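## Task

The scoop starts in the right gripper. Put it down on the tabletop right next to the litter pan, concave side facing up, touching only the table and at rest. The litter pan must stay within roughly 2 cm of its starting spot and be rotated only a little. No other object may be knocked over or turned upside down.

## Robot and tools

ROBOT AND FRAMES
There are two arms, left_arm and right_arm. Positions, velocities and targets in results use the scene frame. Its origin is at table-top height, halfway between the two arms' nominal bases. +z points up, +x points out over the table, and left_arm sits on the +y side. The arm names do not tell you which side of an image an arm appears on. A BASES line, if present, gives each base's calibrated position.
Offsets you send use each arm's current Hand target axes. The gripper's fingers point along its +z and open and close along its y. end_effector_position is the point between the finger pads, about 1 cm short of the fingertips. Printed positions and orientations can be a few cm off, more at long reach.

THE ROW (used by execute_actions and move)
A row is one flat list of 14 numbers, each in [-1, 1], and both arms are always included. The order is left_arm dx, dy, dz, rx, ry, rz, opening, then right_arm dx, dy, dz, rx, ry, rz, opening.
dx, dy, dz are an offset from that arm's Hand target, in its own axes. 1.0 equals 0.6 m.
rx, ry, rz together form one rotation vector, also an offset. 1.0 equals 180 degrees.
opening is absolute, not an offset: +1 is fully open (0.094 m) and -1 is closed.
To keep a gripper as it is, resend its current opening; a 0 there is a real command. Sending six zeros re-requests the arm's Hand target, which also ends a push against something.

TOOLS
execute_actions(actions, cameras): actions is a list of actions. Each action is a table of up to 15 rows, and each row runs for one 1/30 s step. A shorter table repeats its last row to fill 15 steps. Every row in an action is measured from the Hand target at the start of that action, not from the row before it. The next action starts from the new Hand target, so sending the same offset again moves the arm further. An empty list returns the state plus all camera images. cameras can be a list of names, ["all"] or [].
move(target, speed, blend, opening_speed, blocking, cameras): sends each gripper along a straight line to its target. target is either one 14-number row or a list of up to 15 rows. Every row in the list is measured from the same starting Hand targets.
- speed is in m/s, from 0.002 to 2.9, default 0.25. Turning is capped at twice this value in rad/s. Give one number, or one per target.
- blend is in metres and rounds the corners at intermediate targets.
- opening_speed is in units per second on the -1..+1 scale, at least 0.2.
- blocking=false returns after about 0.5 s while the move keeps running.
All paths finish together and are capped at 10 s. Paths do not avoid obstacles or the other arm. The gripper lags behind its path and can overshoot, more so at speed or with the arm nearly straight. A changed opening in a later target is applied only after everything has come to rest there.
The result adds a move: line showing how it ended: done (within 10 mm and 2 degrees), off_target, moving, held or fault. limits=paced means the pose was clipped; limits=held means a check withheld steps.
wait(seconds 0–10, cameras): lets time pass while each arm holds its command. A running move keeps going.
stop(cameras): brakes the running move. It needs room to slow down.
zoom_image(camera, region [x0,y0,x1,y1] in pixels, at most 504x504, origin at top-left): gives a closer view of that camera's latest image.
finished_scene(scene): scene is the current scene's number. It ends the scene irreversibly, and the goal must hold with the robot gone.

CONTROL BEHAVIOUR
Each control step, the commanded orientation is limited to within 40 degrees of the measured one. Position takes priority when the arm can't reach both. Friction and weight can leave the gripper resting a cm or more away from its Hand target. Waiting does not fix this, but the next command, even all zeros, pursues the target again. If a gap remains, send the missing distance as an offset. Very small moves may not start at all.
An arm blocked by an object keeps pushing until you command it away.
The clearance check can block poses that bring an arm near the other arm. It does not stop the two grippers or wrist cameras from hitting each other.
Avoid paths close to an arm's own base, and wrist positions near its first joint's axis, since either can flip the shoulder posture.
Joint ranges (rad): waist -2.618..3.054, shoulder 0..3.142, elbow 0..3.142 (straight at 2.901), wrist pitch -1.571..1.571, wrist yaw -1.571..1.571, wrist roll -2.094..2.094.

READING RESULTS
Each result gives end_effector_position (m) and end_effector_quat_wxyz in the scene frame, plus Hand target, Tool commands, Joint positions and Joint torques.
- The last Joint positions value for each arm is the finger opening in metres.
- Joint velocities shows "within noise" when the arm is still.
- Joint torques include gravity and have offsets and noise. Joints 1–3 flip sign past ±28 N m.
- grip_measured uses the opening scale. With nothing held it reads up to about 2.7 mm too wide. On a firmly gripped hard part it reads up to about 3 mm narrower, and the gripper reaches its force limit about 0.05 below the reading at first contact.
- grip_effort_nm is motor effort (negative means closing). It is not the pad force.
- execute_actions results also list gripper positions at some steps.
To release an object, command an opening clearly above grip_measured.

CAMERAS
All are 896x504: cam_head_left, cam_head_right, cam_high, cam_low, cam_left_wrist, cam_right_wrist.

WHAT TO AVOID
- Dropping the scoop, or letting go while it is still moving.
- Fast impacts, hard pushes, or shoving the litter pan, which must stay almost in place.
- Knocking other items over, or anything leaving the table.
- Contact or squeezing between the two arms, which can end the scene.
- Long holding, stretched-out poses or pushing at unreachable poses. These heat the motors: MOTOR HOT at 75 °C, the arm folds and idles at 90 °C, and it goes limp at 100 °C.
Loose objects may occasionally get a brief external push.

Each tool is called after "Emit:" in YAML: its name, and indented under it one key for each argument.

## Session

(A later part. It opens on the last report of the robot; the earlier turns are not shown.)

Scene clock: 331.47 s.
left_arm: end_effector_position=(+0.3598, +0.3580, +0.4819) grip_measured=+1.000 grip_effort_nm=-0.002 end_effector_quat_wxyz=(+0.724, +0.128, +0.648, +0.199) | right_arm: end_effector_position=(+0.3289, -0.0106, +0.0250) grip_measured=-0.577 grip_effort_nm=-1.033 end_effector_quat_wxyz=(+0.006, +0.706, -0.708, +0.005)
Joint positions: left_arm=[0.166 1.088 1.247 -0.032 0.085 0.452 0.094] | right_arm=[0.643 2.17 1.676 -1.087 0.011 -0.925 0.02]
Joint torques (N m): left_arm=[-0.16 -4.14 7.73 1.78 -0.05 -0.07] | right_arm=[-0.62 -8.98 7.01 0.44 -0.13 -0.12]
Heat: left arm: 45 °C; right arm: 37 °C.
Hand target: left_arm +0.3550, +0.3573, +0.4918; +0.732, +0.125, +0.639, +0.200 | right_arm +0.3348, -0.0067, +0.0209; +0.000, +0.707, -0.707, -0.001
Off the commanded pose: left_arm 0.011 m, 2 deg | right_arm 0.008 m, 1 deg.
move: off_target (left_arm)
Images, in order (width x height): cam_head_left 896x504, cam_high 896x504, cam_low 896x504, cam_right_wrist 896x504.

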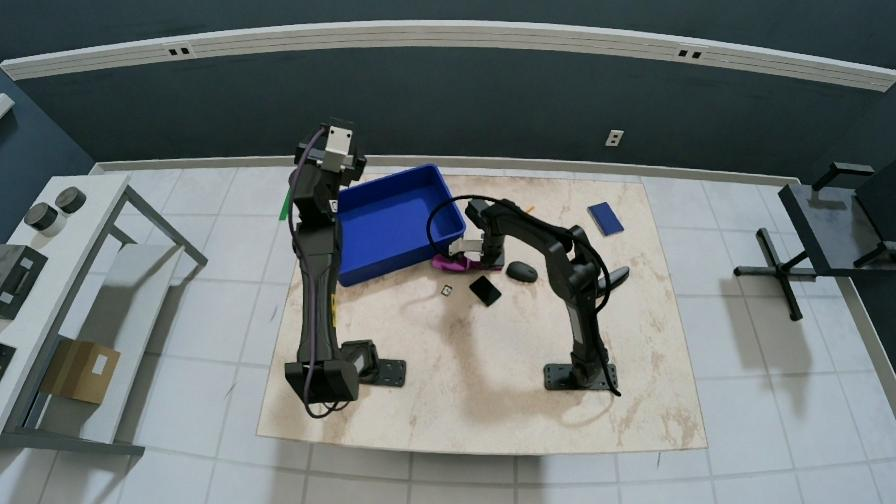

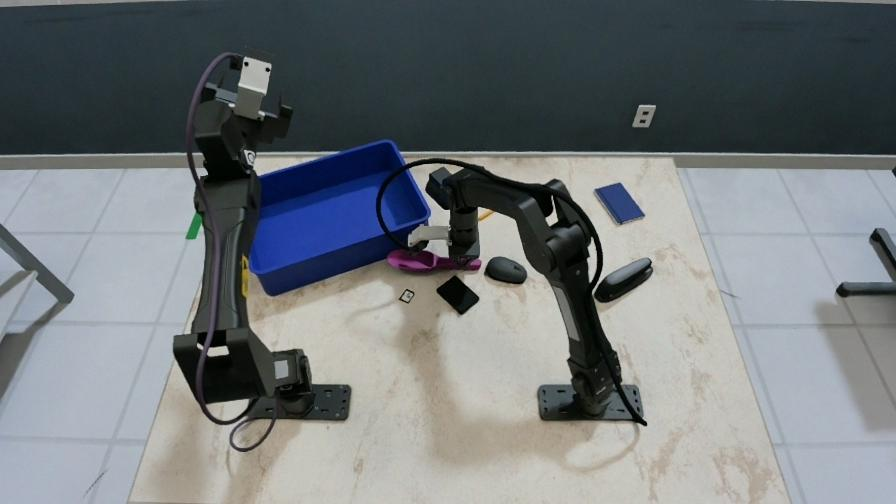

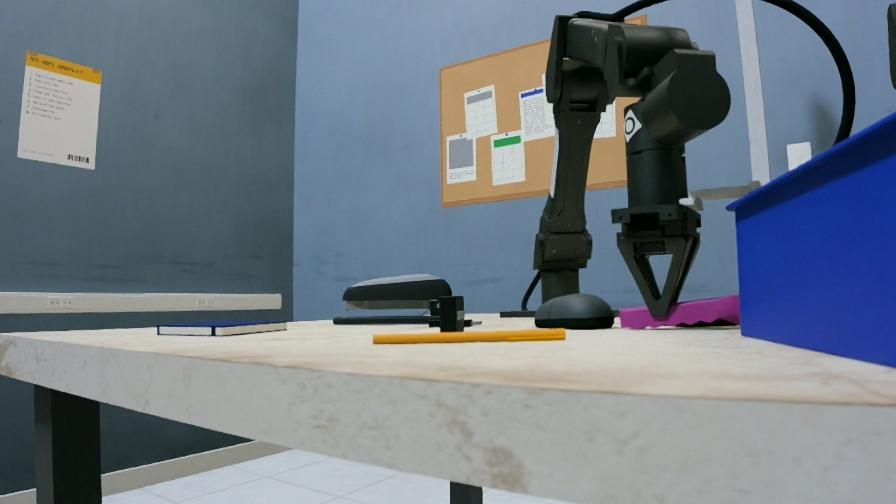

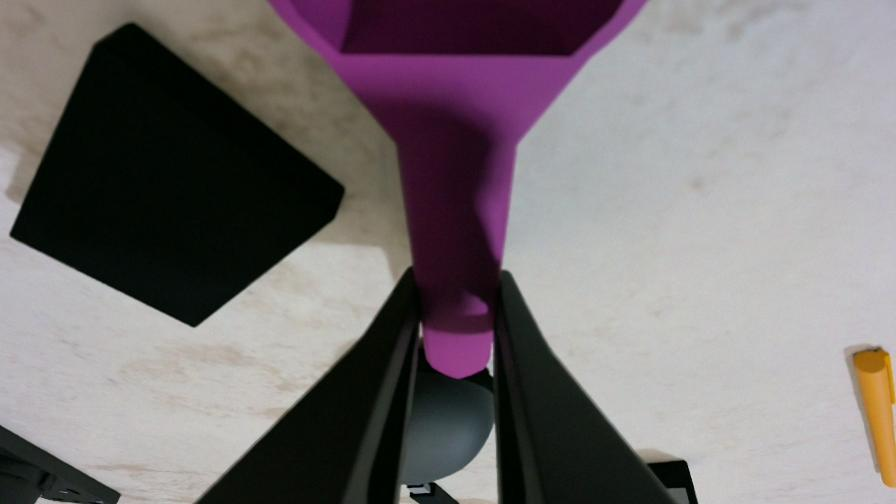

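Emit:
move:
  target: [0,0,0,0,0,0,1,0,0,0,0,0,0,-0.2]
  opening_speed: 0.3

Emit:
move:
  target:
    - [0,0,0,0,0,0,1,-0.007,0.0,-0.06,0,0,0,-0.2]
    - [0,0,0,0,0,0,1,0.15,0.15,-0.3,0,0,0,-0.2]
  speed: [0.08,0.2]
  cameras: ["cam_low","cam_head_left","cam_high"]

Emit:
zoom_image:
  camera: "cam_head_left"
  region: [420, 200, 560, 320]

Emit:
zoom_image:
  camera: "cam_low"
  region: [570, 200, 790, 360]

Scene clock: 339.33 s.
left_arm: end_effector_position=(+0.3598, +0.3580, +0.4819) grip_measured=+1.000 grip_effort_nm=-0.012 end_effector_quat_wxyz=(+0.724, +0.128, +0.648, +0.199) | right_arm: end_effector_position=(+0.3289, -0.0106, +0.0250) grip_measured=-0.202 grip_effort_nm=0.110 end_effector_quat_wxyz=(+0.006, +0.706, -0.708, +0.005)
Joint positions: left_arm=[0.166 1.088 1.247 -0.032 0.085 0.452 0.094] | right_arm=[0.643 2.17 1.676 -1.087 0.011 -0.926 0.037]
Joint torques (N m): left_arm=[-0.1 -4.07 7.69 1.79 -0.03 -0.08] | right_arm=[-0.65 -8.98 6.98 0.43 -0.12 -0.11]
Heat: left arm: 45 °C; right arm: 37 °C.
Hand target: left_arm +0.3550, +0.3573, +0.4918; +0.732, +0.125, +0.639, +0.200 | right_arm +0.3348, -0.0067, +0.0209; +0.000, +0.707, -0.707, -0.001
Off the commanded pose: left_arm 0.011 m, 2 deg | right_arm 0.008 m, 1 deg.
move: off_target (left_arm)

Scene clock: 341.33 s.
left_arm: end_effector_position=(+0.3598, +0.3580, +0.4819) grip_measured=+1.000 grip_effort_nm=-0.007 end_effector_quat_wxyz=(+0.724, +0.128, +0.648, +0.199) | right_arm: end_effector_position=(+0.2479, -0.0956, +0.1913) grip_measured=-0.202 grip_effort_nm=0.110 end_effector_quat_wxyz=(+0.000, +0.706, -0.708, +0.006)
Joint positions: left_arm=[0.166 1.088 1.247 -0.032 0.085 0.452 0.094] | right_arm=[0.577 1.684 1.679 -1.565 0.011 -0.99 0.037]
Joint torques (N m): left_arm=[-0.13 -4.14 7.71 1.78 -0.03 -0.08] | right_arm=[-0.55 -9.29 5.87 0.24 -0.12 -0.11]
Heat: left arm: 45 °C; right arm: 37 °C.
Hand target: left_arm +0.3550, +0.3573, +0.4918; +0.732, +0.125, +0.639, +0.200 | right_arm +0.2450, -0.0968, +0.2008; +0.000, +0.707, -0.707, -0.001
Off the commanded pose: left_arm 0.011 m, 2 deg | right_arm 0.010 m, 1 deg.
joint sent to its limit (right arm) — joint 4 (wrist pitch), lower limit. The joint targets still meet the commanded pose.
move: off_target (left_arm)
Images, in order (width x height): cam_head_left 896x504, cam_high 896x504, cam_low 896x504.

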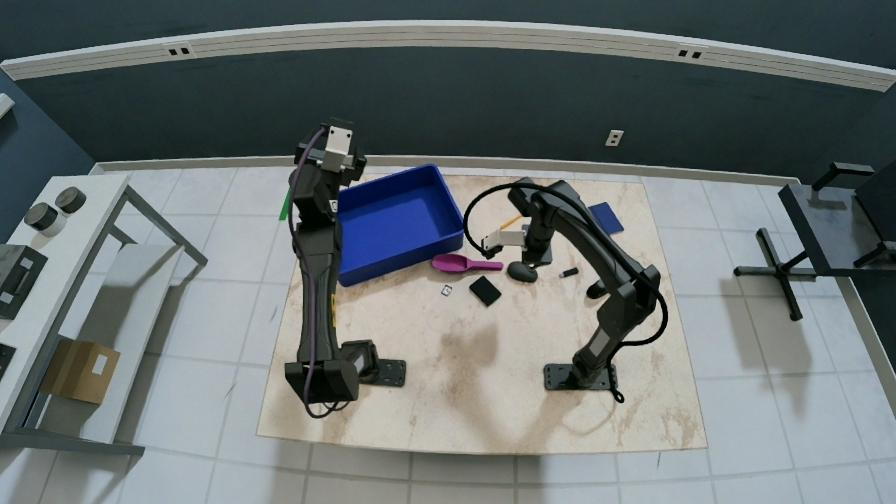

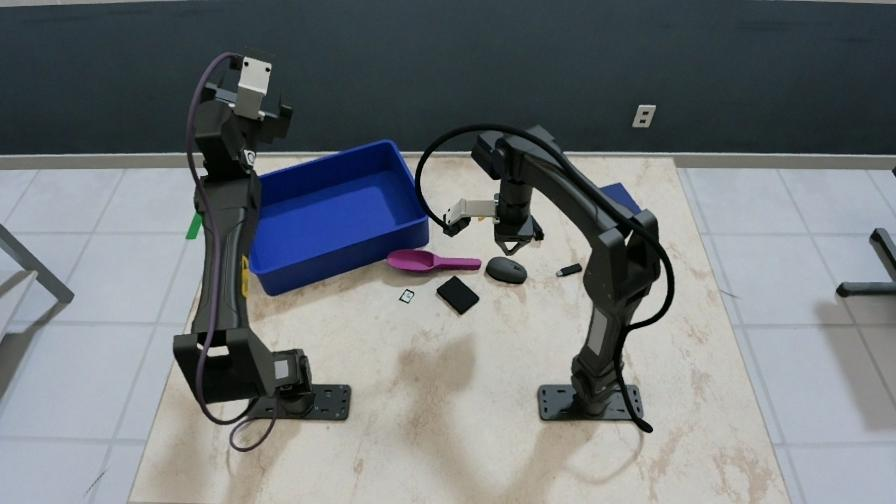

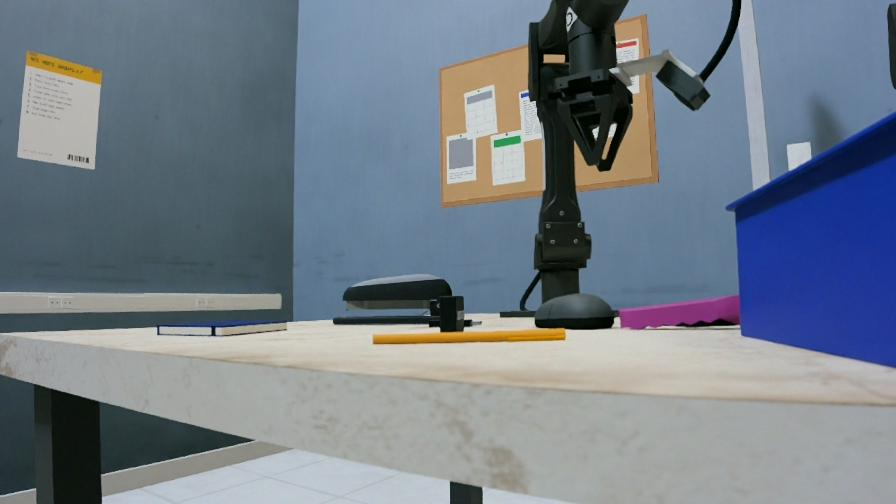

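Scaled by 3.600.

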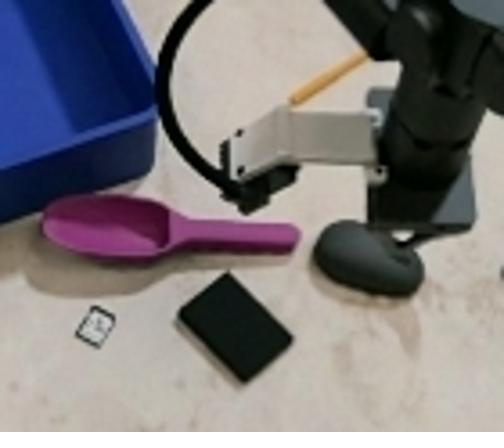

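Scaled by 2.291.

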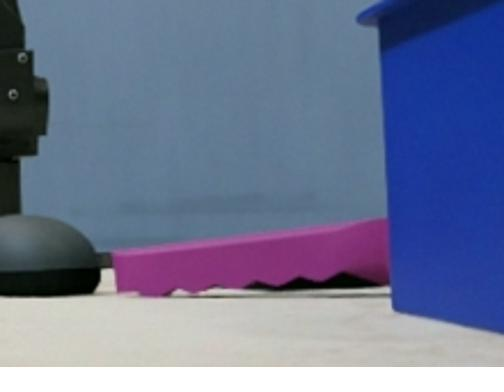

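Good.

Emit:
finished_scene:
  scene: 2

The scene is finished: the task was done.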